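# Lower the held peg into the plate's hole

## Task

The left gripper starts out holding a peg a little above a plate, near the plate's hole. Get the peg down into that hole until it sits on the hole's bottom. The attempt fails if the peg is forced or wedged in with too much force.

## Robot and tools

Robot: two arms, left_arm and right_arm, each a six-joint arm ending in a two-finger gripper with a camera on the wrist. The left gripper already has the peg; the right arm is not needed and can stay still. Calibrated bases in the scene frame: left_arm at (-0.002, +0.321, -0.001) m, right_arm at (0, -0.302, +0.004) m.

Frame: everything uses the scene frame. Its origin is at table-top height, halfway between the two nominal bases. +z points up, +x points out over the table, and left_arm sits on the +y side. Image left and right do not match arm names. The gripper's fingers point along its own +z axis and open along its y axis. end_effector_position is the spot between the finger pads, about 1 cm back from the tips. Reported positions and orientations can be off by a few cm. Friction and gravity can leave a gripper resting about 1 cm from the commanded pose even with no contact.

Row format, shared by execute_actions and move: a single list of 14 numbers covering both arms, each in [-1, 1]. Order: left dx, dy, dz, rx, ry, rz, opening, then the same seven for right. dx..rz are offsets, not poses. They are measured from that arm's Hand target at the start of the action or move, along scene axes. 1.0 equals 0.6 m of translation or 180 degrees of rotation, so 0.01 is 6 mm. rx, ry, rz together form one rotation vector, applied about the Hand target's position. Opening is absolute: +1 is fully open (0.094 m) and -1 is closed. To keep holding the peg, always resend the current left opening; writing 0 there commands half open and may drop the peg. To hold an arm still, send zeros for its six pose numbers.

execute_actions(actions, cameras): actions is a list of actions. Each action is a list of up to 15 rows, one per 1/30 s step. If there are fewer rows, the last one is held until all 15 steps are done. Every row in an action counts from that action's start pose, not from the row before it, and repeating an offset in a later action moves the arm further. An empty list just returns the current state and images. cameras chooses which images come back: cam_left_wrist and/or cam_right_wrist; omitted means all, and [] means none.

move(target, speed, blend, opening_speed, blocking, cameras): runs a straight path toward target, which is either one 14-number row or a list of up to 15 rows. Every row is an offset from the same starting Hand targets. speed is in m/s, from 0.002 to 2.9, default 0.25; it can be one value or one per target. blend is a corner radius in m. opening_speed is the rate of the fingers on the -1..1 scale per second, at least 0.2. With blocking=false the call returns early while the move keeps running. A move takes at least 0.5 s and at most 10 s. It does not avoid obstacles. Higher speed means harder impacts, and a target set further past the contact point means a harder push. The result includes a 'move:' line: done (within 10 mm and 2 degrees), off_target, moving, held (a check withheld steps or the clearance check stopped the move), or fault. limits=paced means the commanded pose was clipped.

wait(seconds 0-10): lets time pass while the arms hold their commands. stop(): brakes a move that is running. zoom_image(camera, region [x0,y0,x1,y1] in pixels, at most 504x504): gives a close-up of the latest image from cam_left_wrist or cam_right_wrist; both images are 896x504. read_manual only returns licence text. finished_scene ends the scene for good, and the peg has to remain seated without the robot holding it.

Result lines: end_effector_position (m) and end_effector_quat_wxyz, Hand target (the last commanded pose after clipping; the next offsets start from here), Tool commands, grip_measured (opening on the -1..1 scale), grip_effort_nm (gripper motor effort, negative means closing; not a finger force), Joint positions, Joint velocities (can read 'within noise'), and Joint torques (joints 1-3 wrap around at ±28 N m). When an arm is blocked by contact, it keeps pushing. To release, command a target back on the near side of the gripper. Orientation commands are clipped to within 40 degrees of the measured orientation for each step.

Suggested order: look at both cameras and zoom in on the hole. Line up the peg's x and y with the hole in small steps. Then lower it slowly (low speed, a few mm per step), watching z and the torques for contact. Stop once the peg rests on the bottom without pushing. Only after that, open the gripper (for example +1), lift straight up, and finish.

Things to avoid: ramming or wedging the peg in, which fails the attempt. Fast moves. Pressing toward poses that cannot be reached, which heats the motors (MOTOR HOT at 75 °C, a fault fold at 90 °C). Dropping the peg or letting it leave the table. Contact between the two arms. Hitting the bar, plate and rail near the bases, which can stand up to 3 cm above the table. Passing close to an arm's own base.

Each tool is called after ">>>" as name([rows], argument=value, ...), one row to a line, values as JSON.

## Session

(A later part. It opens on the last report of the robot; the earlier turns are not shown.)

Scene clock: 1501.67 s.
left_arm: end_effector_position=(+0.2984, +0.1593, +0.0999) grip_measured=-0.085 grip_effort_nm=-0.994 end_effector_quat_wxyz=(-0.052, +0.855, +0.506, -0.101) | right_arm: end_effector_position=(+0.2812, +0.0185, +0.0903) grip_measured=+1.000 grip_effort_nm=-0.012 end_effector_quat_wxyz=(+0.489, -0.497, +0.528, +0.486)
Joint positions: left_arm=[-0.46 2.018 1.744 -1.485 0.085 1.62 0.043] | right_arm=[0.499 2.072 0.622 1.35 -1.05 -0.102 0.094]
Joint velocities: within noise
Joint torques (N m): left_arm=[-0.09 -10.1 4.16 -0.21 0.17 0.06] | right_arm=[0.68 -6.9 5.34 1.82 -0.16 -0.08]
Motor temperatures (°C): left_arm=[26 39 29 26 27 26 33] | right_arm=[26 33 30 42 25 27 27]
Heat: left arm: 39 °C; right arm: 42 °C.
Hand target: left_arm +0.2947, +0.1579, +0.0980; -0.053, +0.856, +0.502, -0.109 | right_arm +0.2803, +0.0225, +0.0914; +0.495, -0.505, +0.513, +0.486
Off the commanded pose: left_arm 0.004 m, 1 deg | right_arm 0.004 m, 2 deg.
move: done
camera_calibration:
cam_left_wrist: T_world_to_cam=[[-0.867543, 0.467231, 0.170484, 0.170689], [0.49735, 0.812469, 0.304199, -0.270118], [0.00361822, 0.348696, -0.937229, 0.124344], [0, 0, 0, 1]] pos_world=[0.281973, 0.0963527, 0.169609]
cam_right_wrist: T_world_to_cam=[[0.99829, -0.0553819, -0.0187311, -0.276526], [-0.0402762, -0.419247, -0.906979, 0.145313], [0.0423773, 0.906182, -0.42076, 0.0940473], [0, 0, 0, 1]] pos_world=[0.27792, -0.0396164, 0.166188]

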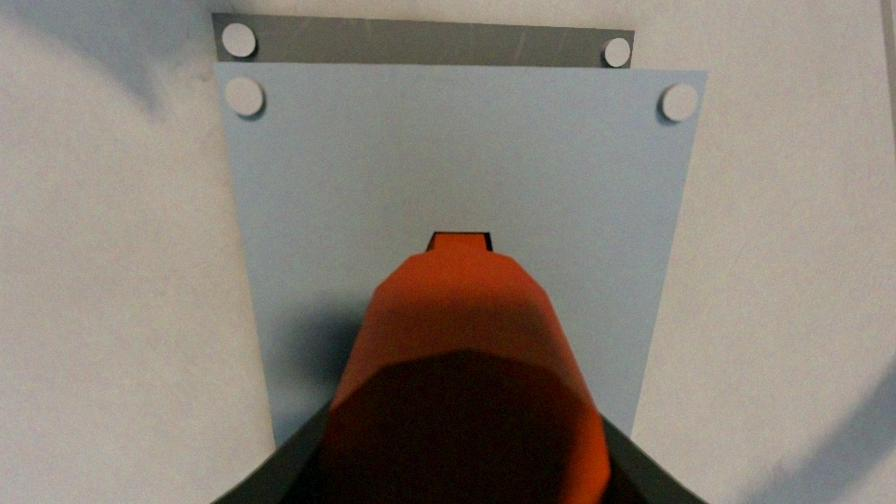

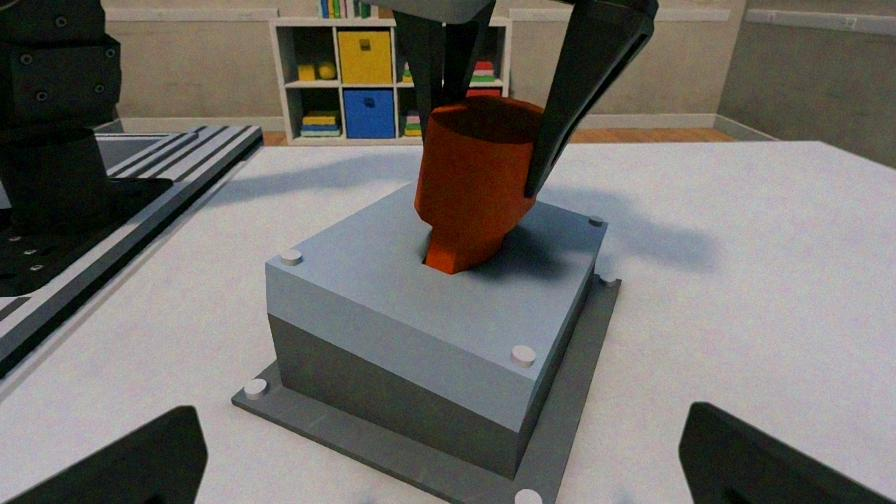

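>>> move(target=[-0.0030, 0.0012, -0.0079, 0, 0, 0, -1, 0, 0, 0, 0, 0, 0, 1], speed=0.03, cameras=["cam_left_wrist", "cam_right_wrist"])

>>> zoom_image(camera="cam_left_wrist", region=[415, 200, 515, 260])

>>> zoom_image(camera="cam_right_wrist", region=[410, 210, 510, 280])

Scene clock: 1518.50 s.
left_arm: end_effector_position=(+0.2966, +0.1600, +0.0931) grip_measured=-0.085 grip_effort_nm=-0.994 end_effector_quat_wxyz=(-0.055, +0.855, +0.505, -0.103) | right_arm: end_effector_position=(+0.2812, +0.0185, +0.0903) grip_measured=+1.000 grip_effort_nm=-0.007 end_effector_quat_wxyz=(+0.489, -0.497, +0.528, +0.486)
Joint positions: left_arm=[-0.46 2.018 1.716 -1.463 0.085 1.621 0.043] | right_arm=[0.499 2.072 0.622 1.35 -1.05 -0.102 0.094]
Joint velocities: within noise
Joint torques (N m): left_arm=[-0.12 -10.63 4.21 -0.21 0.17 0.06] | right_arm=[0.68 -6.9 5.37 1.82 -0.16 -0.07]
Motor temperatures (°C): left_arm=[26 39 29 26 27 26 33] | right_arm=[26 33 30 42 25 27 27]
Heat: left arm: 39 °C; right arm: 42 °C.
Hand target: left_arm +0.2929, +0.1586, +0.0932; -0.053, +0.857, +0.502, -0.109 | right_arm +0.2803, +0.0225, +0.0914; +0.495, -0.505, +0.513, +0.486
Off the commanded pose: left_arm 0.004 m, 1 deg | right_arm 0.004 m, 2 deg.
move: done
camera_calibration:
cam_left_wrist: T_world_to_cam=[[-0.866254, 0.467271, 0.17681, 0.168904], [0.499601, 0.811324, 0.303565, -0.268145], [-0.00160354, 0.351299, -0.936262, 0.11863], [0, 0, 0, 1]] pos_world=[0.280469, 0.0969542, 0.162605]
cam_right_wrist: T_world_to_cam=[[0.99829, -0.0553819, -0.0187311, -0.276526], [-0.0402762, -0.419247, -0.906979, 0.145313], [0.0423773, 0.906182, -0.42076, 0.0940473], [0, 0, 0, 1]] pos_world=[0.27792, -0.0396164, 0.166188]

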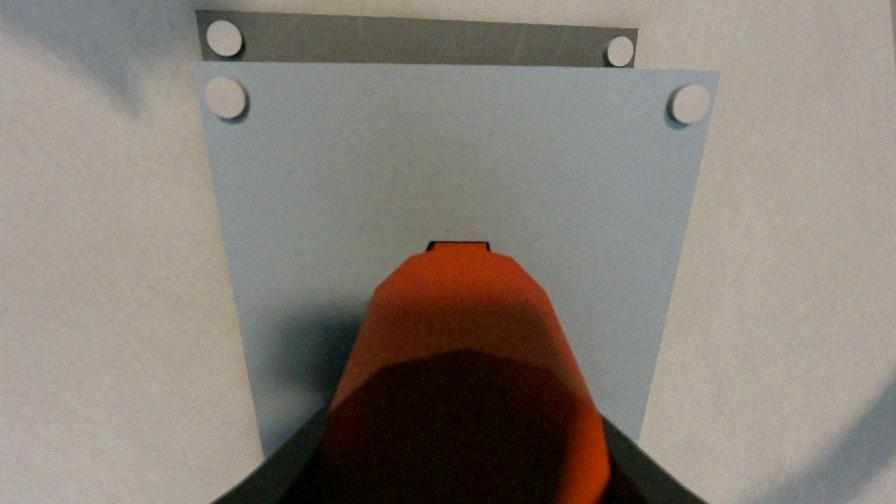

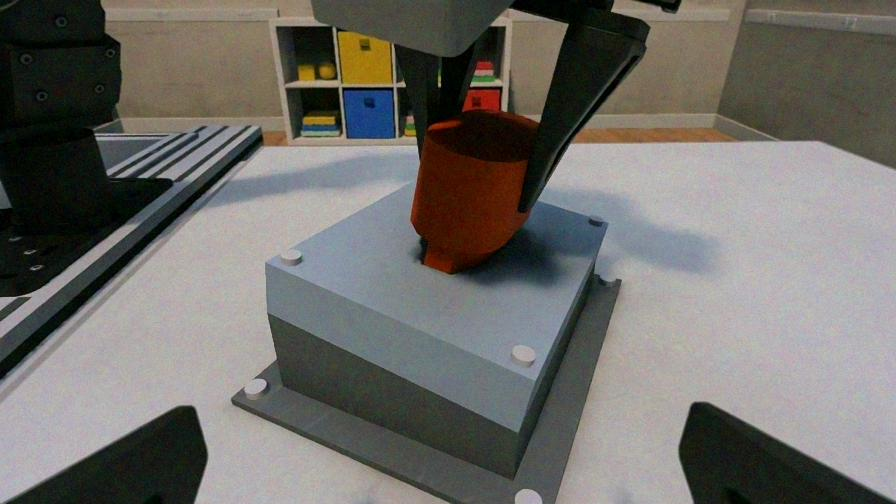

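Scaled by 5.040 from the camera's 896x504 image, which has a finer 1280x720 frame.

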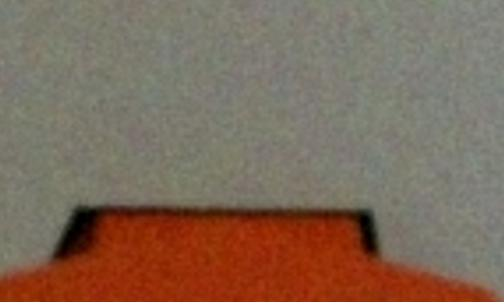

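Scaled by 5.040 from the camera's 896x504 image, which has a finer 1280x720 frame.

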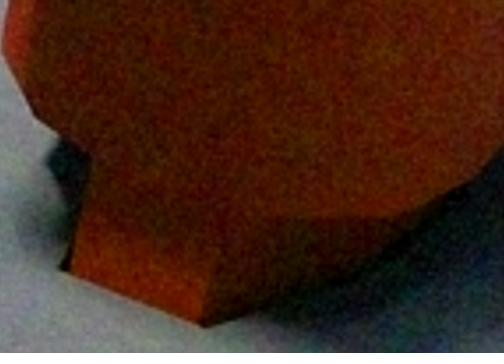

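>>> move(target=[-0.0019, 0.0005, -0.0081, 0, 0, 0, -1, 0, 0, 0, 0, 0, 0, 1], speed=0.025, cameras=["cam_left_wrist", "cam_right_wrist"])

>>> zoom_image(camera="cam_left_wrist", region=[415, 210, 515, 270])

>>> zoom_image(camera="cam_right_wrist", region=[400, 200, 540, 290])

Scene clock: 1533.40 s.
left_arm: end_effector_position=(+0.2956, +0.1604, +0.0873) grip_measured=-0.085 grip_effort_nm=-0.999 end_effector_quat_wxyz=(-0.056, +0.855, +0.505, -0.104) | right_arm: end_effector_position=(+0.2812, +0.0185, +0.0903) grip_measured=+1.000 grip_effort_nm=-0.007 end_effector_quat_wxyz=(+0.489, -0.497, +0.528, +0.486)
Joint positions: left_arm=[-0.46 2.018 1.693 -1.442 0.085 1.621 0.043] | right_arm=[0.499 2.072 0.622 1.35 -1.05 -0.102 0.094]
Joint velocities: within noise
Joint torques (N m): left_arm=[-0.2 -11.04 4.15 -0.21 0.19 0.05] | right_arm=[0.65 -6.87 5.37 1.83 -0.16 -0.08]
Motor temperatures (°C): left_arm=[26 39 29 26 27 26 33] | right_arm=[26 33 30 42 25 27 27]
Heat: left arm: 39 °C; right arm: 42 °C.
Hand target: left_arm +0.2917, +0.1589, +0.0884; -0.053, +0.856, +0.502, -0.109 | right_arm +0.2803, +0.0225, +0.0914; +0.495, -0.505, +0.513, +0.486
Off the commanded pose: left_arm 0.004 m, 1 deg | right_arm 0.004 m, 2 deg.
move: done
camera_calibration:
cam_left_wrist: T_world_to_cam=[[-0.865874, 0.467109, 0.179086, 0.168607], [0.50025, 0.810982, 0.30341, -0.26622], [-0.00350991, 0.352303, -0.93588, 0.113502], [0, 0, 0, 1]] pos_world=[0.279568, 0.097155, 0.156803]
cam_right_wrist: T_world_to_cam=[[0.99829, -0.0553819, -0.0187311, -0.276526], [-0.0402762, -0.419247, -0.906979, 0.145313], [0.0423773, 0.906182, -0.42076, 0.0940473], [0, 0, 0, 1]] pos_world=[0.27792, -0.0396164, 0.166188]

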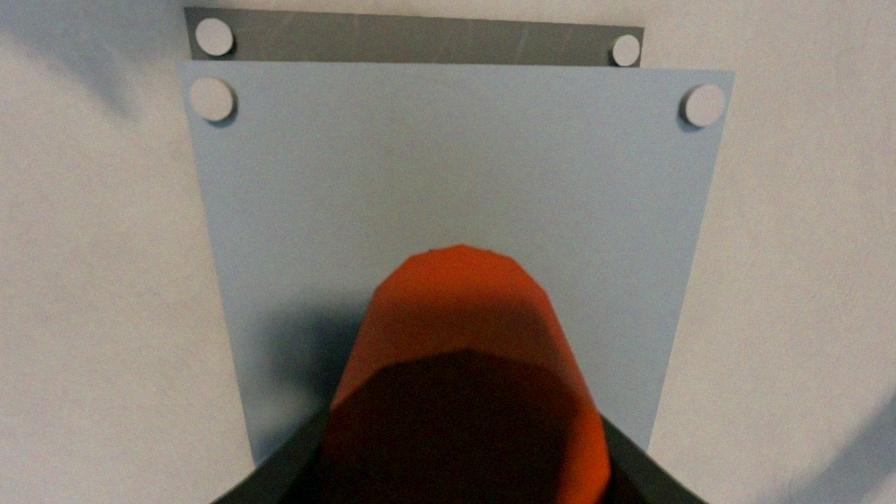

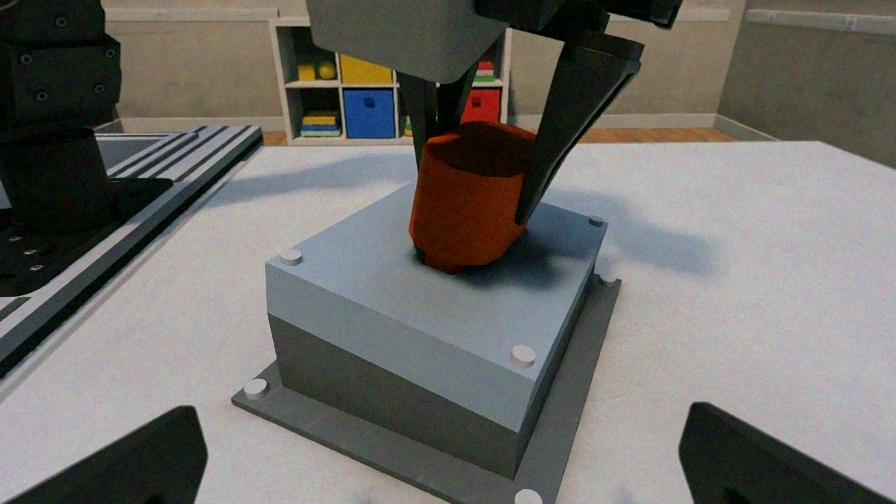

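Scaled by 5.040 from the camera's 896x504 image, which has a finer 1280x720 frame.

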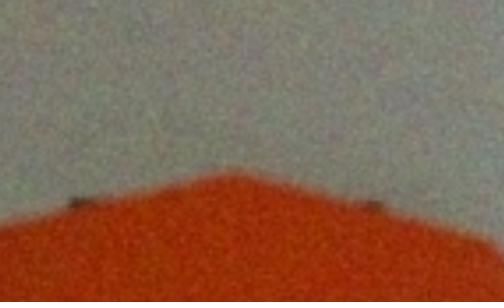

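Scaled by 3.600 from the camera's 896x504 image, which has a finer 1280x720 frame.

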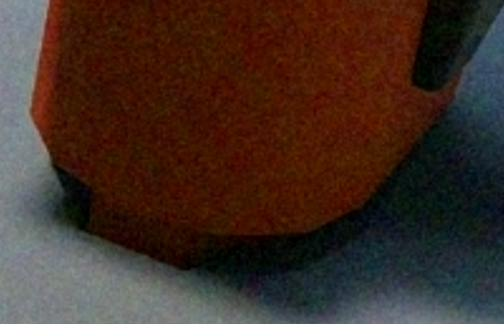

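>>> move(target=[-0.0008, 0.0002, -0.0033, 0, 0, 0, -1, 0, 0, 0, 0, 0, 0, 1], speed=0.015, cameras=["cam_right_wrist"])

>>> zoom_image(camera="cam_right_wrist", region=[400, 200, 540, 290])

Scene clock: 1542.00 s.
left_arm: end_effector_position=(+0.2960, +0.1601, +0.0862) grip_measured=-0.085 grip_effort_nm=-0.999 end_effector_quat_wxyz=(-0.055, +0.855, +0.505, -0.103) | right_arm: end_effector_position=(+0.2812, +0.0185, +0.0903) grip_measured=+1.000 grip_effort_nm=-0.007 end_effector_quat_wxyz=(+0.489, -0.497, +0.528, +0.486)
Joint positions: left_arm=[-0.46 2.018 1.689 -1.435 0.085 1.621 0.043] | right_arm=[0.499 2.072 0.622 1.35 -1.05 -0.102 0.094]
Joint velocities: within noise
Joint torques (N m): left_arm=[-0.14 -11 3.74 -0.18 0.22 0.06] | right_arm=[0.69 -6.89 5.37 1.82 -0.16 -0.09]
Motor temperatures (°C): left_arm=[26 40 29 26 27 26 33] | right_arm=[26 33 30 42 25 27 27]
Heat: left arm: 40 °C; right arm: 42 °C.
Hand target: left_arm +0.2913, +0.1590, +0.0864; -0.053, +0.856, +0.502, -0.109 | right_arm +0.2803, +0.0225, +0.0914; +0.495, -0.505, +0.513, +0.486
Off the commanded pose: left_arm 0.005 m, 1 deg | right_arm 0.004 m, 2 deg.
move: done
camera_calibration:
cam_right_wrist: T_world_to_cam=[[0.99829, -0.0553819, -0.0187311, -0.276526], [-0.0402762, -0.419247, -0.906979, 0.145313], [0.0423773, 0.906182, -0.42076, 0.0940473], [0, 0, 0, 1]] pos_world=[0.27792, -0.0396164, 0.166188]
Images, in order (width x height): cam_right_wrist 896x504.

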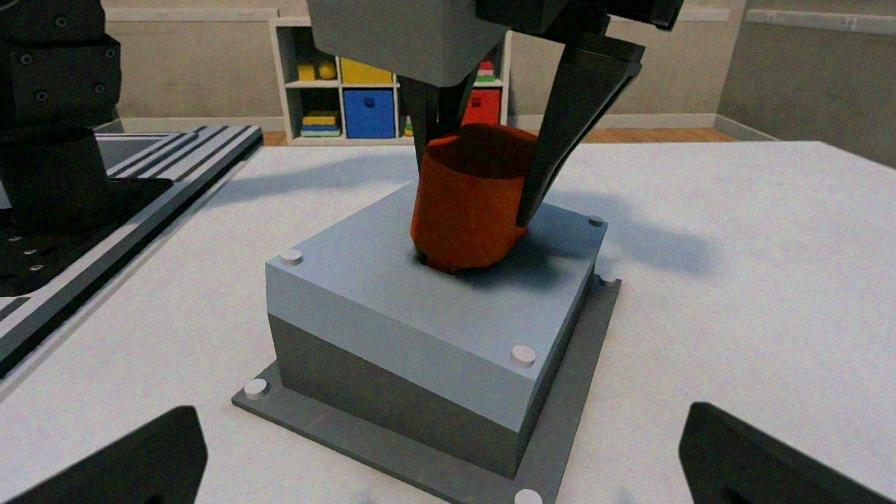

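Scaled by 3.600 from the camera's 896x504 image, which has a finer 1280x720 frame.

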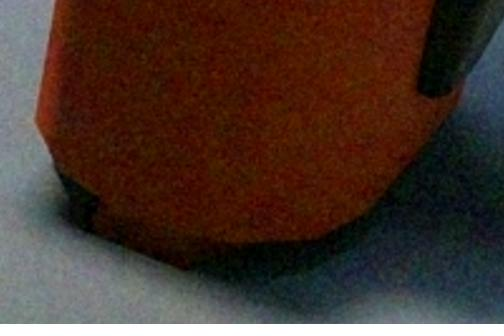

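>>> move(target=[-0.0005, 0.0000, -0.0033, 0, 0, 0, -1, 0, 0, 0, 0, 0, 0, 1], speed=0.015, cameras=["cam_left_wrist", "cam_right_wrist"])

>>> zoom_image(camera="cam_right_wrist", region=[400, 200, 540, 290])

>>> zoom_image(camera="cam_left_wrist", region=[415, 210, 515, 270])

Scene clock: 1554.87 s.
left_arm: end_effector_position=(+0.2959, +0.1601, +0.0859) grip_measured=-0.085 grip_effort_nm=-0.989 end_effector_quat_wxyz=(-0.055, +0.855, +0.505, -0.103) | right_arm: end_effector_position=(+0.2812, +0.0185, +0.0903) grip_measured=+1.000 grip_effort_nm=-0.002 end_effector_quat_wxyz=(+0.489, -0.497, +0.528, +0.486)
Joint positions: left_arm=[-0.46 2.018 1.687 -1.434 0.085 1.621 0.043] | right_arm=[0.499 2.072 0.622 1.35 -1.05 -0.102 0.094]
Joint velocities: within noise
Joint torques (N m): left_arm=[-0.25 -11.04 3.25 -0.13 0.18 0.07] | right_arm=[0.66 -6.9 5.35 1.82 -0.16 -0.07]
Motor temperatures (°C): left_arm=[26 40 29 26 27 26 33] | right_arm=[26 33 30 42 25 27 27]
Heat: left arm: 40 °C; right arm: 42 °C.
Hand target: left_arm +0.2909, +0.1591, +0.0845; -0.053, +0.856, +0.502, -0.109 | right_arm +0.2803, +0.0225, +0.0914; +0.495, -0.505, +0.513, +0.486
Off the commanded pose: left_arm 0.005 m, 1 deg | right_arm 0.004 m, 2 deg.
move: done
camera_calibration:
cam_left_wrist: T_world_to_cam=[[-0.866254, 0.467271, 0.17681, 0.169524], [0.499601, 0.811324, 0.303565, -0.265691], [-0.00160354, 0.351299, -0.936262, 0.111853], [0, 0, 0, 1]] pos_world=[0.279769, 0.0970542, 0.155405]
cam_right_wrist: T_world_to_cam=[[0.99829, -0.0553819, -0.0187311, -0.276526], [-0.0402762, -0.419247, -0.906979, 0.145313], [0.0423773, 0.906182, -0.42076, 0.0940473], [0, 0, 0, 1]] pos_world=[0.27792, -0.0396164, 0.166188]

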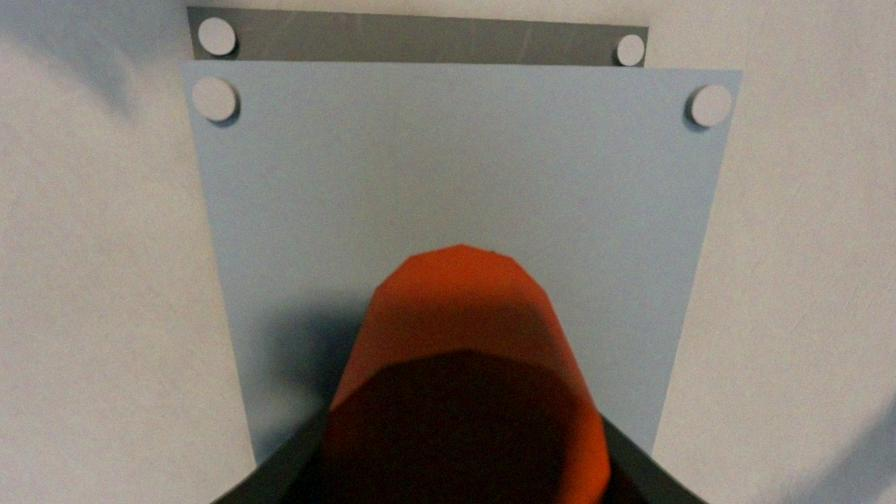

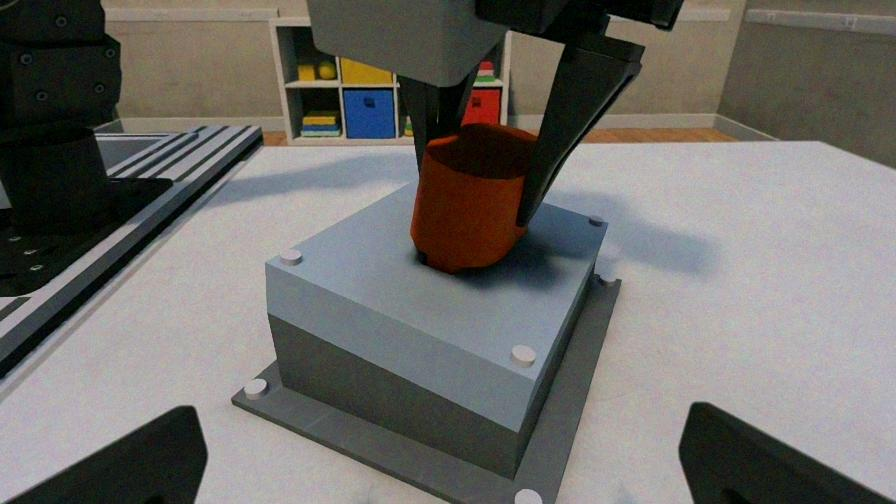

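Scaled by 3.600 from the camera's 896x504 image, which has a finer 1280x720 frame.

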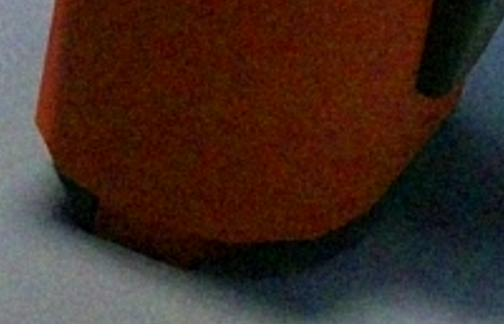

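Scaled by 5.040 from the camera's 896x504 image, which has a finer 1280x720 frame.

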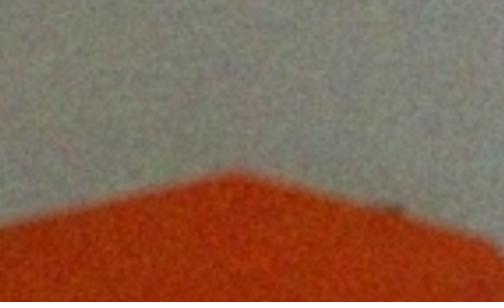

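>>> move(target=[-0.0016, 0.0009, -0.0008, 0, 0, 0, -1, 0, 0, 0, 0, 0, 0, 1], speed=0.015, cameras=["cam_left_wrist", "cam_right_wrist"])

>>> zoom_image(camera="cam_left_wrist", region=[400, 210, 540, 290])

>>> zoom_image(camera="cam_right_wrist", region=[400, 210, 500, 280])

Scene clock: 1581.23 s.
left_arm: end_effector_position=(+0.2958, +0.1602, +0.0855) grip_measured=-0.085 grip_effort_nm=-0.994 end_effector_quat_wxyz=(-0.055, +0.855, +0.505, -0.103) | right_arm: end_effector_position=(+0.2812, +0.0185, +0.0903) grip_measured=+1.000 grip_effort_nm=-0.007 end_effector_quat_wxyz=(+0.489, -0.497, +0.528, +0.486)
Joint positions: left_arm=[-0.46 2.018 1.686 -1.433 0.085 1.621 0.043] | right_arm=[0.499 2.072 0.622 1.35 -1.05 -0.102 0.094]
Joint velocities: within noise
Joint torques (N m): left_arm=[-0.17 -11.4 2.8 -0.08 0.22 0.06] | right_arm=[0.66 -6.9 5.37 1.83 -0.17 -0.07]
Motor temperatures (°C): left_arm=[26 40 29 26 27 26 33] | right_arm=[26 33 30 42 25 27 27]
Heat: left arm: 40 °C; right arm: 42 °C.
Hand target: left_arm +0.2900, +0.1596, +0.0840; -0.053, +0.856, +0.502, -0.109 | right_arm +0.2803, +0.0225, +0.0914; +0.495, -0.505, +0.513, +0.486
Off the commanded pose: left_arm 0.006 m, 1 deg | right_arm 0.004 m, 2 deg.
move: done
camera_calibration:
cam_left_wrist: T_world_to_cam=[[-0.866179, 0.467231, 0.177285, 0.169417], [0.49973, 0.811258, 0.303531, -0.265544], [-0.00200491, 0.351506, -0.936183, 0.111558], [0, 0, 0, 1]] pos_world=[0.279669, 0.0970544, 0.155004]
cam_right_wrist: T_world_to_cam=[[0.99829, -0.0553819, -0.0187311, -0.276526], [-0.0402762, -0.419247, -0.906979, 0.145313], [0.0423773, 0.906182, -0.42076, 0.0940473], [0, 0, 0, 1]] pos_world=[0.27792, -0.0396164, 0.166188]

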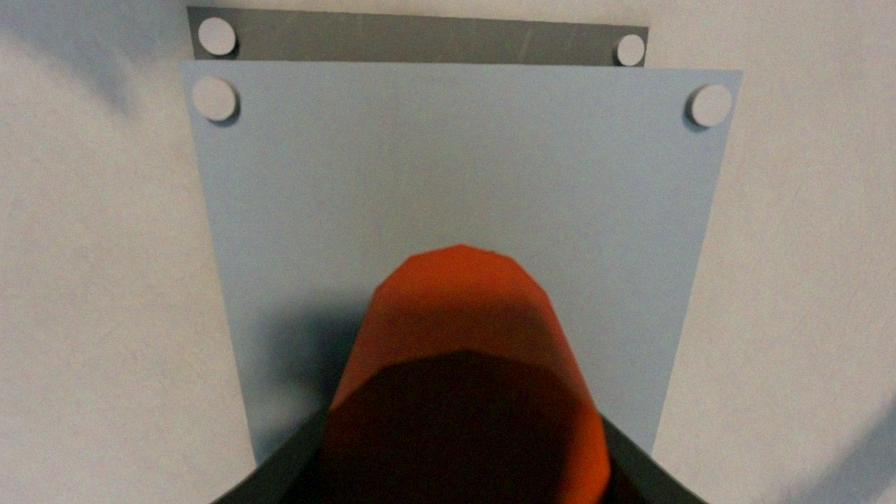

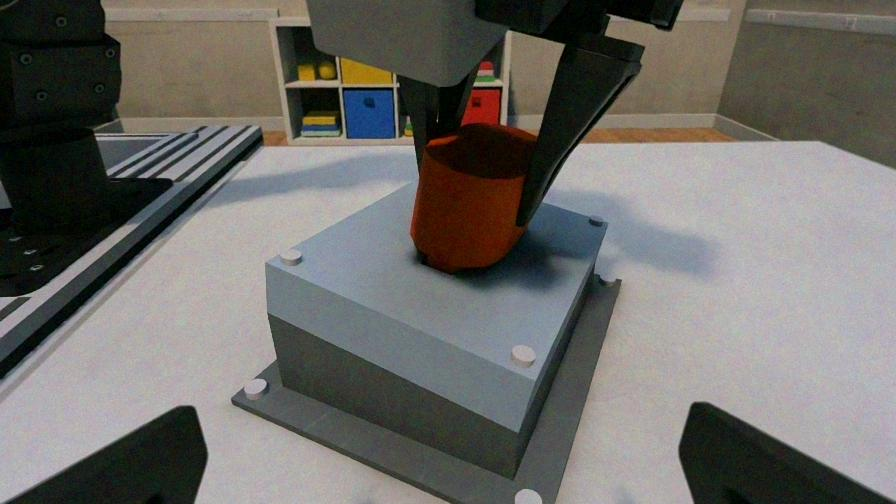

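Scaled by 3.600 from the camera's 896x504 image, which has a finer 1280x720 frame.

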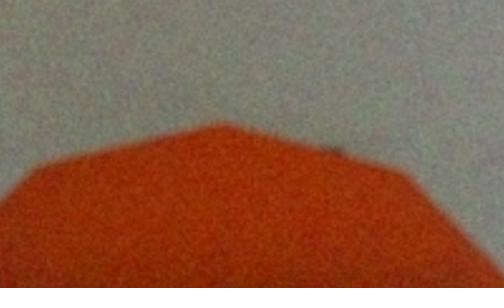

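Scaled by 5.040 from the camera's 896x504 image, which has a finer 1280x720 frame.

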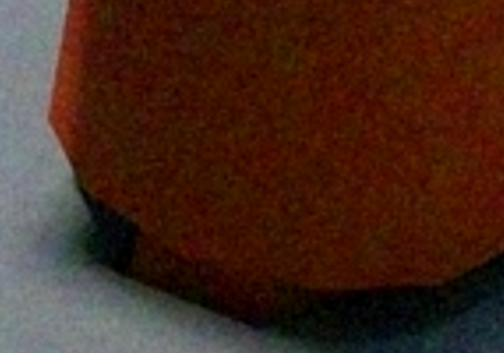

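>>> move(target=[0.0033, -0.0016, 0.0030, 0, 0, 0, -1, 0, 0, 0, 0, 0, 0, 1], speed=0.015, cameras=["cam_right_wrist"])

>>> zoom_image(camera="cam_right_wrist", region=[400, 210, 500, 280])

Scene clock: 1601.57 s.
left_arm: end_effector_position=(+0.2958, +0.1602, +0.0855) grip_measured=-0.085 grip_effort_nm=-0.994 end_effector_quat_wxyz=(-0.055, +0.855, +0.505, -0.103) | right_arm: end_effector_position=(+0.2812, +0.0185, +0.0903) grip_measured=+1.000 grip_effort_nm=-0.007 end_effector_quat_wxyz=(+0.489, -0.497, +0.528, +0.486)
Joint positions: left_arm=[-0.46 2.018 1.686 -1.433 0.085 1.621 0.043] | right_arm=[0.499 2.072 0.622 1.35 -1.05 -0.102 0.094]
Joint velocities: within noise
Joint torques (N m): left_arm=[-0.14 -10.74 4.11 -0.22 0.2 0.06] | right_arm=[0.68 -6.89 5.37 1.82 -0.17 -0.08]
Motor temperatures (°C): left_arm=[26 40 29 26 27 26 33] | right_arm=[26 33 30 42 25 27 27]
Heat: left arm: 40 °C; right arm: 42 °C.
Hand target: left_arm +0.2920, +0.1586, +0.0858; -0.053, +0.856, +0.502, -0.109 | right_arm +0.2803, +0.0225, +0.0914; +0.495, -0.505, +0.513, +0.486
Off the commanded pose: left_arm 0.004 m, 1 deg | right_arm 0.004 m, 2 deg.
move: done
camera_calibration:
cam_right_wrist: T_world_to_cam=[[0.99829, -0.0553819, -0.0187311, -0.276526], [-0.0402762, -0.419247, -0.906979, 0.145313], [0.0423773, 0.906182, -0.42076, 0.0940473], [0, 0, 0, 1]] pos_world=[0.27792, -0.0396164, 0.166188]
Images, in order (width x height): cam_right_wrist 896x504.

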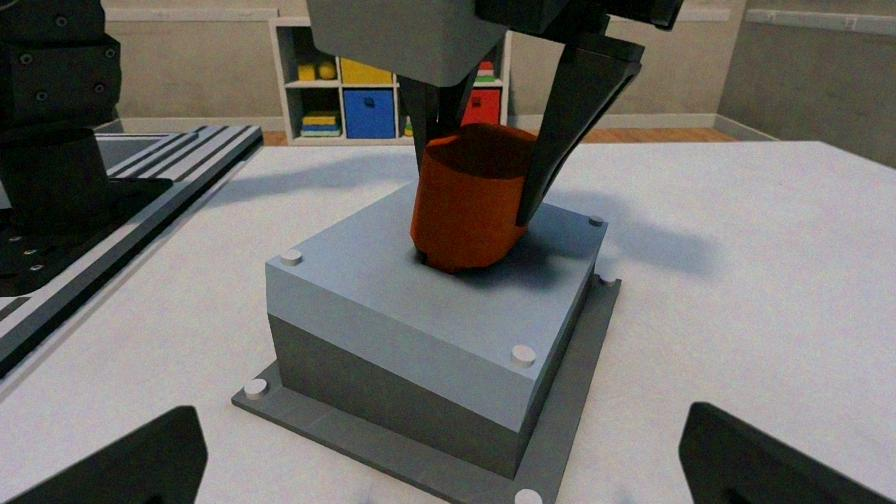

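Scaled by 5.040 from the camera's 896x504 image, which has a finer 1280x720 frame.

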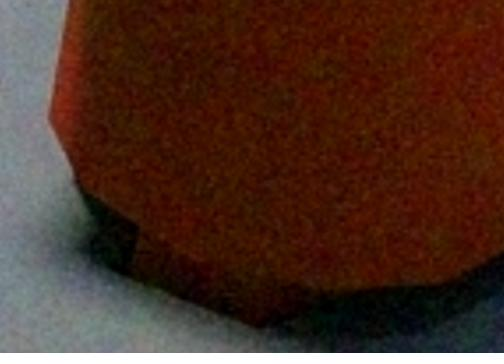

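>>> move([
  [0.0012, 0.0, 0.0100, 0, 0, 0, -1, 0, 0, 0, 0, 0, 0, 1],
  [0.0012, 0.0, 0.0100, 0, 0, 0, -1, 0, 0, 0, 0, 0, 0, 1],
  [-0.0012, 0.0005, -0.0023, 0, 0, 0, -1, 0, 0, 0, 0, 0, 0, 1],
], speed=0.015, cameras=["cam_left_wrist", "cam_right_wrist"])

>>> zoom_image(camera="cam_right_wrist", region=[400, 210, 500, 280])

>>> zoom_image(camera="cam_left_wrist", region=[400, 210, 540, 290])

Scene clock: 1646.13 s.
left_arm: end_effector_position=(+0.2957, +0.1602, +0.0855) grip_measured=-0.085 grip_effort_nm=-0.994 end_effector_quat_wxyz=(-0.055, +0.855, +0.505, -0.103) | right_arm: end_effector_position=(+0.2812, +0.0185, +0.0903) grip_measured=+1.000 grip_effort_nm=-0.002 end_effector_quat_wxyz=(+0.489, -0.497, +0.528, +0.486)
Joint positions: left_arm=[-0.46 2.018 1.686 -1.433 0.085 1.621 0.043] | right_arm=[0.499 2.072 0.622 1.35 -1.05 -0.102 0.094]
Joint velocities: within noise
Joint torques (N m): left_arm=[-0.17 -10.84 3.49 -0.15 0.17 0.07] | right_arm=[0.66 -6.87 5.38 1.82 -0.15 -0.08]
Motor temperatures (°C): left_arm=[26 40 29 26 27 26 33] | right_arm=[26 33 30 42 25 27 27]
Heat: left arm: 40 °C; right arm: 42 °C.
Hand target: left_arm +0.2912, +0.1590, +0.0844; -0.053, +0.856, +0.502, -0.109 | right_arm +0.2803, +0.0225, +0.0914; +0.495, -0.505, +0.513, +0.486
Off the commanded pose: left_arm 0.005 m, 1 deg | right_arm 0.004 m, 2 deg.
move: done
camera_calibration:
cam_left_wrist: T_world_to_cam=[[-0.866112, 0.467223, 0.177629, 0.169327], [0.499844, 0.81121, 0.303471, -0.265592], [-0.00230635, 0.351627, -0.936137, 0.111717], [0, 0, 0, 1]] pos_world=[0.279669, 0.0970545, 0.155104]
cam_right_wrist: T_world_to_cam=[[0.99829, -0.0553819, -0.0187311, -0.276526], [-0.0402762, -0.419247, -0.906979, 0.145313], [0.0423773, 0.906182, -0.42076, 0.0940473], [0, 0, 0, 1]] pos_world=[0.27792, -0.0396164, 0.166188]

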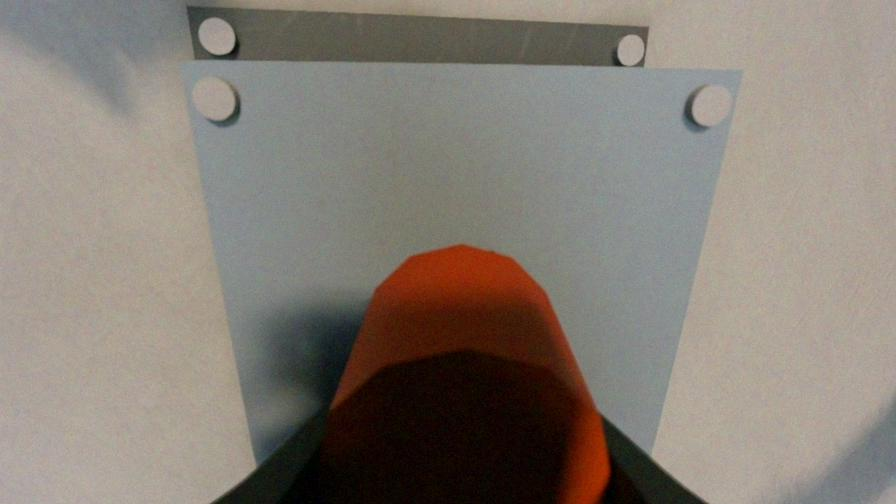

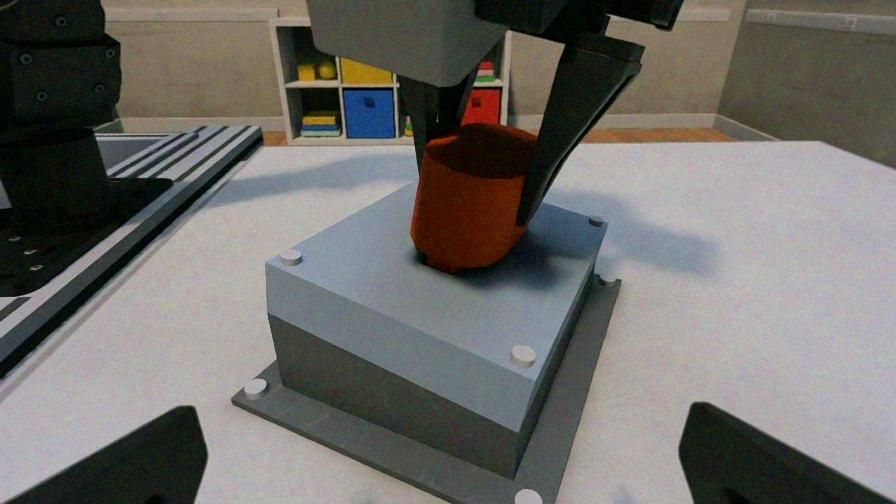

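Scaled by 5.040 from the camera's 896x504 image, which has a finer 1280x720 frame.

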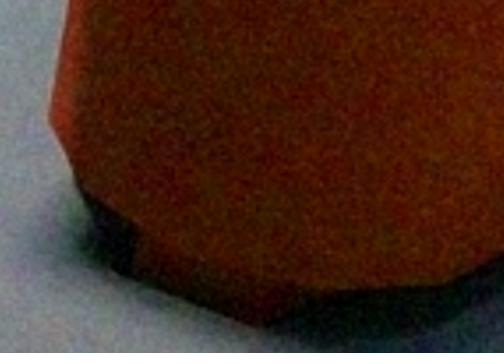

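Scaled by 3.600 from the camera's 896x504 image, which has a finer 1280x720 frame.

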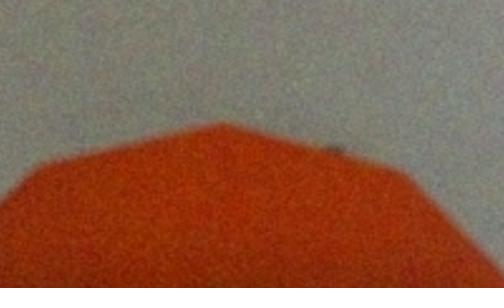

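>>> move([
  [0.0012, -0.0005, 0.0027, 0, 0, 0, -1, 0, 0, 0, 0, 0, 0, 1],
  [0.0012, -0.0005, 0.0027, 0, 0, 0, 0.4, 0, 0, 0, 0, 0, 0, 1],
], speed=0.015, opening_speed=0.7, cameras=["cam_left_wrist", "cam_right_wrist"])

>>> zoom_image(camera="cam_right_wrist", region=[400, 210, 500, 280])

Scene clock: 1657.30 s.
left_arm: end_effector_position=(+0.2957, +0.1602, +0.0855) grip_measured=+0.397 grip_effort_nm=0.178 end_effector_quat_wxyz=(-0.055, +0.855, +0.505, -0.103) | right_arm: end_effector_position=(+0.2812, +0.0185, +0.0903) grip_measured=+1.000 grip_effort_nm=-0.007 end_effector_quat_wxyz=(+0.489, -0.497, +0.528, +0.486)
Joint positions: left_arm=[-0.46 2.018 1.686 -1.433 0.085 1.621 0.066] | right_arm=[0.499 2.072 0.622 1.35 -1.05 -0.102 0.094]
Joint velocities: within noise
Joint torques (N m): left_arm=[-0.12 -10.84 4.23 -0.21 0.18 0.09] | right_arm=[0.65 -6.87 5.34 1.82 -0.16 -0.08]
Motor temperatures (°C): left_arm=[26 40 29 26 27 26 32] | right_arm=[26 33 30 42 25 27 27]
Heat: left arm: 40 °C; right arm: 42 °C.
Hand target: left_arm +0.2920, +0.1586, +0.0860; -0.053, +0.856, +0.502, -0.109 | right_arm +0.2803, +0.0225, +0.0914; +0.495, -0.505, +0.513, +0.486
Off the commanded pose: left_arm 0.004 m, 1 deg | right_arm 0.004 m, 2 deg.
move: done
camera_calibration:
cam_left_wrist: T_world_to_cam=[[-0.866112, 0.467223, 0.177629, 0.169327], [0.499844, 0.81121, 0.303471, -0.265592], [-0.00230635, 0.351627, -0.936137, 0.111717], [0, 0, 0, 1]] pos_world=[0.279669, 0.0970545, 0.155104]
cam_right_wrist: T_world_to_cam=[[0.99829, -0.0553819, -0.0187311, -0.276526], [-0.0402762, -0.419247, -0.906979, 0.145313], [0.0423773, 0.906182, -0.42076, 0.0940473], [0, 0, 0, 1]] pos_world=[0.27792, -0.0396164, 0.166188]

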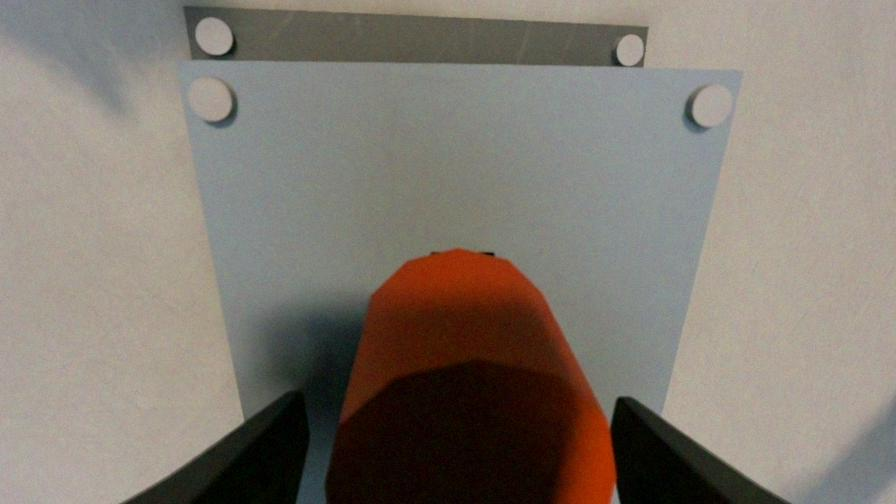

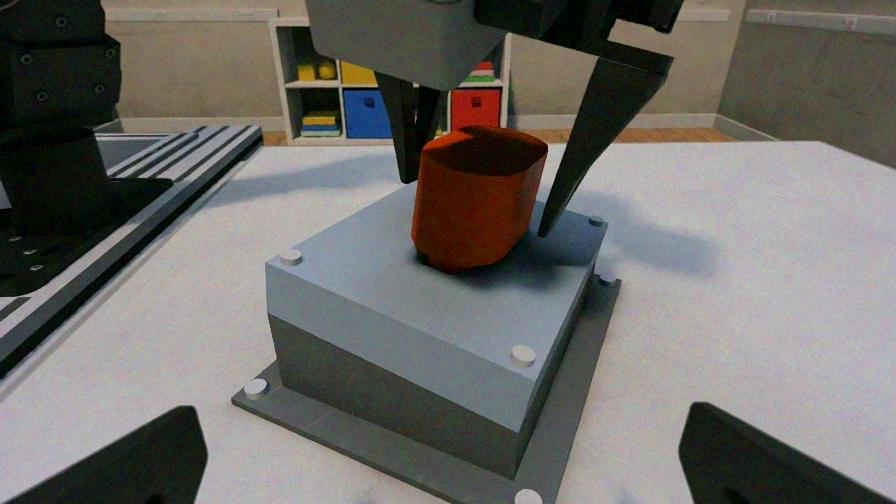

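Scaled by 5.040 from the camera's 896x504 image, which has a finer 1280x720 frame.

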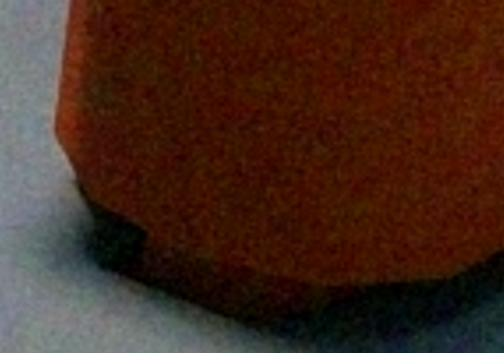

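>>> move(target=[0.030, -0.003, 0.150, 0, 0, 0, 0.4, 0, 0, 0, 0, 0, 0, 1], speed=0.08, cameras=["cam_left_wrist", "cam_right_wrist"])

>>> zoom_image(camera="cam_right_wrist", region=[390, 200, 570, 300])

>>> zoom_image(camera="cam_left_wrist", region=[300, 180, 620, 500])

Scene clock: 1670.47 s.
left_arm: end_effector_position=(+0.3104, +0.1572, +0.1565) grip_measured=+0.397 grip_effort_nm=0.178 end_effector_quat_wxyz=(+0.009, +0.859, +0.508, -0.061) | right_arm: end_effector_position=(+0.2812, +0.0185, +0.0903) grip_measured=+1.000 grip_effort_nm=-0.007 end_effector_quat_wxyz=(+0.489, -0.497, +0.528, +0.486)
Joint positions: left_arm=[-0.454 1.93 1.862 -1.545 0.085 1.621 0.066] | right_arm=[0.499 2.072 0.622 1.35 -1.05 -0.102 0.094]
Joint velocities: within noise
Joint torques (N m): left_arm=[0.27 -12.38 7.51 -0.11 0.18 0.01] | right_arm=[0.68 -6.87 5.35 1.82 -0.16 -0.08]
Motor temperatures (°C): left_arm=[26 40 29 26 27 26 32] | right_arm=[26 33 30 42 25 27 27]
Heat: left arm: 40 °C; right arm: 42 °C.
Hand target: left_arm +0.3100, +0.1568, +0.1760; -0.053, +0.856, +0.502, -0.109 | right_arm +0.2803, +0.0225, +0.0914; +0.495, -0.505, +0.513, +0.486
Off the commanded pose: left_arm 0.020 m, 9 deg | right_arm 0.004 m, 2 deg.
joint sent to its limit (left arm) — joint 4 (wrist pitch), lower limit. The joint targets are off in orientation, not in position.
move: off_target (left_arm)
camera_calibration:
cam_left_wrist: T_world_to_cam=[[-0.884247, 0.466328, 0.0254061, 0.200395], [0.450034, 0.836289, 0.313194, -0.281966], [0.124804, 0.288374, -0.949349, 0.151679], [0, 0, 0, 1]] pos_world=[0.285163, 0.0986152, 0.227215]
cam_right_wrist: T_world_to_cam=[[0.99829, -0.0553819, -0.0187311, -0.276526], [-0.0402762, -0.419247, -0.906979, 0.145313], [0.0423773, 0.906182, -0.42076, 0.0940473], [0, 0, 0, 1]] pos_world=[0.27792, -0.0396164, 0.166188]

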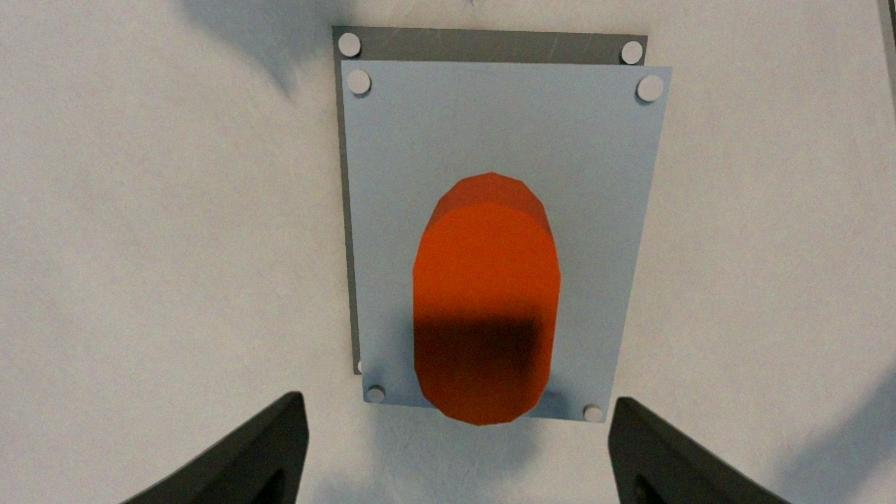

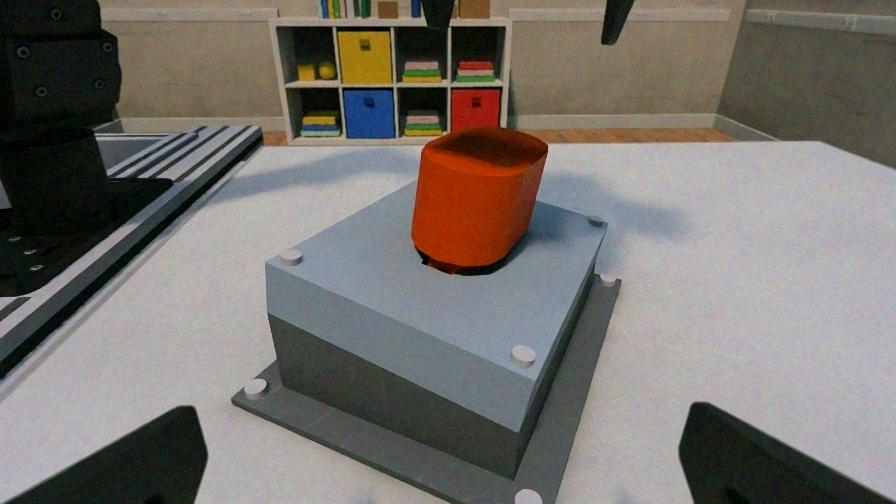

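Scaled by 2.800 from the camera's 896x504 image, which has a finer 1280x720 frame.

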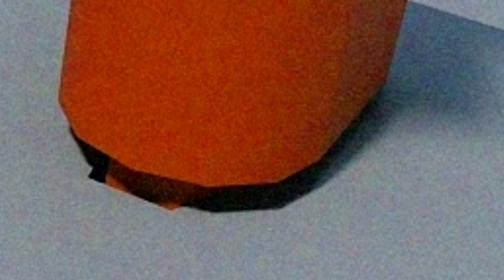

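Scaled by 1.575 from the camera's 896x504 image, which has a finer 1280x720 frame.

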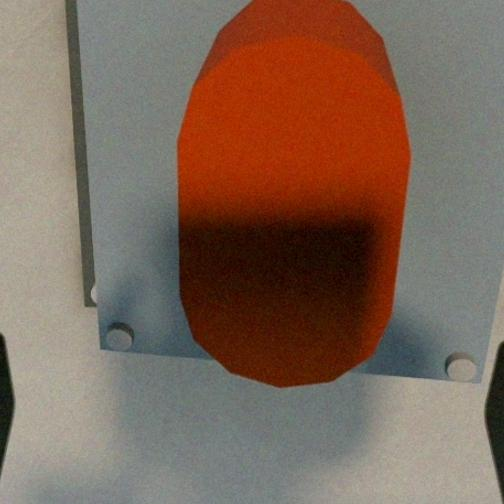

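>>> zoom_image(camera="cam_right_wrist", region=[400, 210, 500, 280])

>>> zoom_image(camera="cam_right_wrist", region=[390, 110, 570, 290])

>>> zoom_image(camera="cam_right_wrist", region=[470, 210, 570, 280])

Scaled by 5.040 from the camera's 896x504 image, which has a finer 1280x720 frame.

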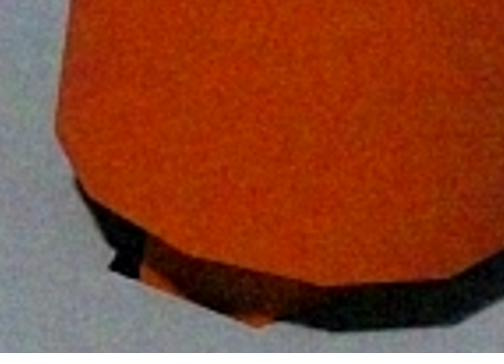

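Scaled by 2.800 from the camera's 896x504 image, which has a finer 1280x720 frame.

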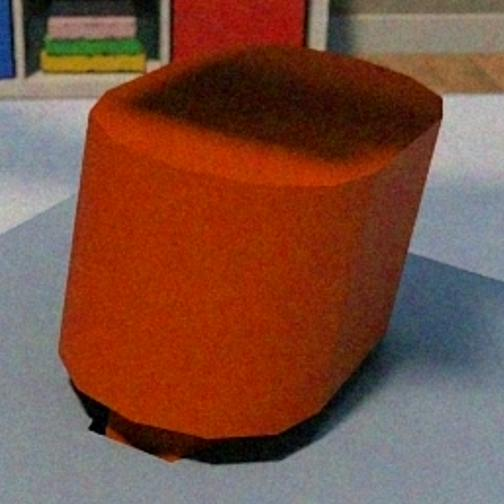

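Scaled by 5.040 from the camera's 896x504 image, which has a finer 1280x720 frame.

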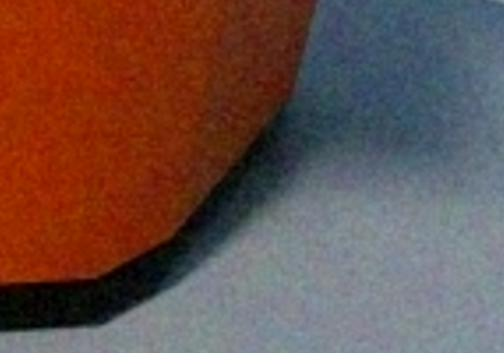

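>>> zoom_image(camera="cam_right_wrist", region=[220, 240, 320, 400])

>>> zoom_image(camera="cam_right_wrist", region=[470, 350, 570, 490])

>>> zoom_image(camera="cam_right_wrist", region=[400, 120, 560, 280])

Scaled by 3.150 from the camera's 896x504 image, which has a finer 1280x720 frame.

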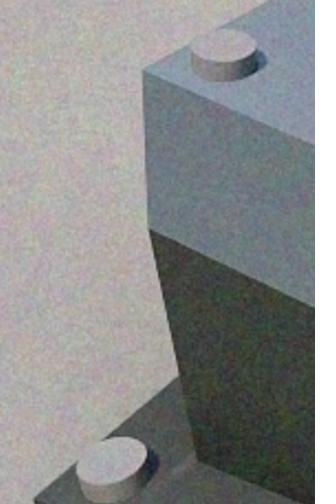

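Scaled by 3.600 from the camera's 896x504 image, which has a finer 1280x720 frame.

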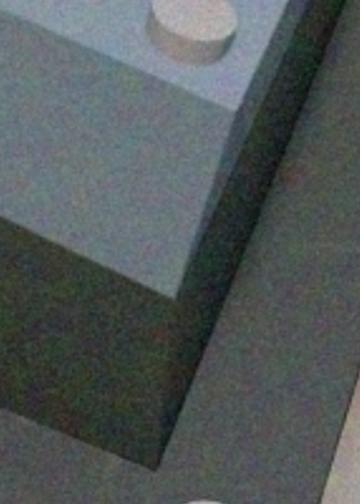

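Scaled by 3.150 from the camera's 896x504 image, which has a finer 1280x720 frame.

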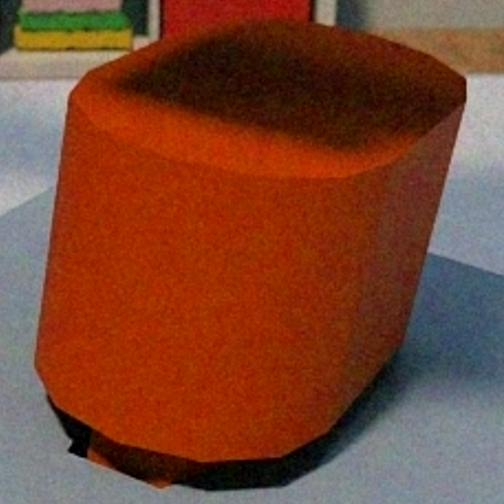

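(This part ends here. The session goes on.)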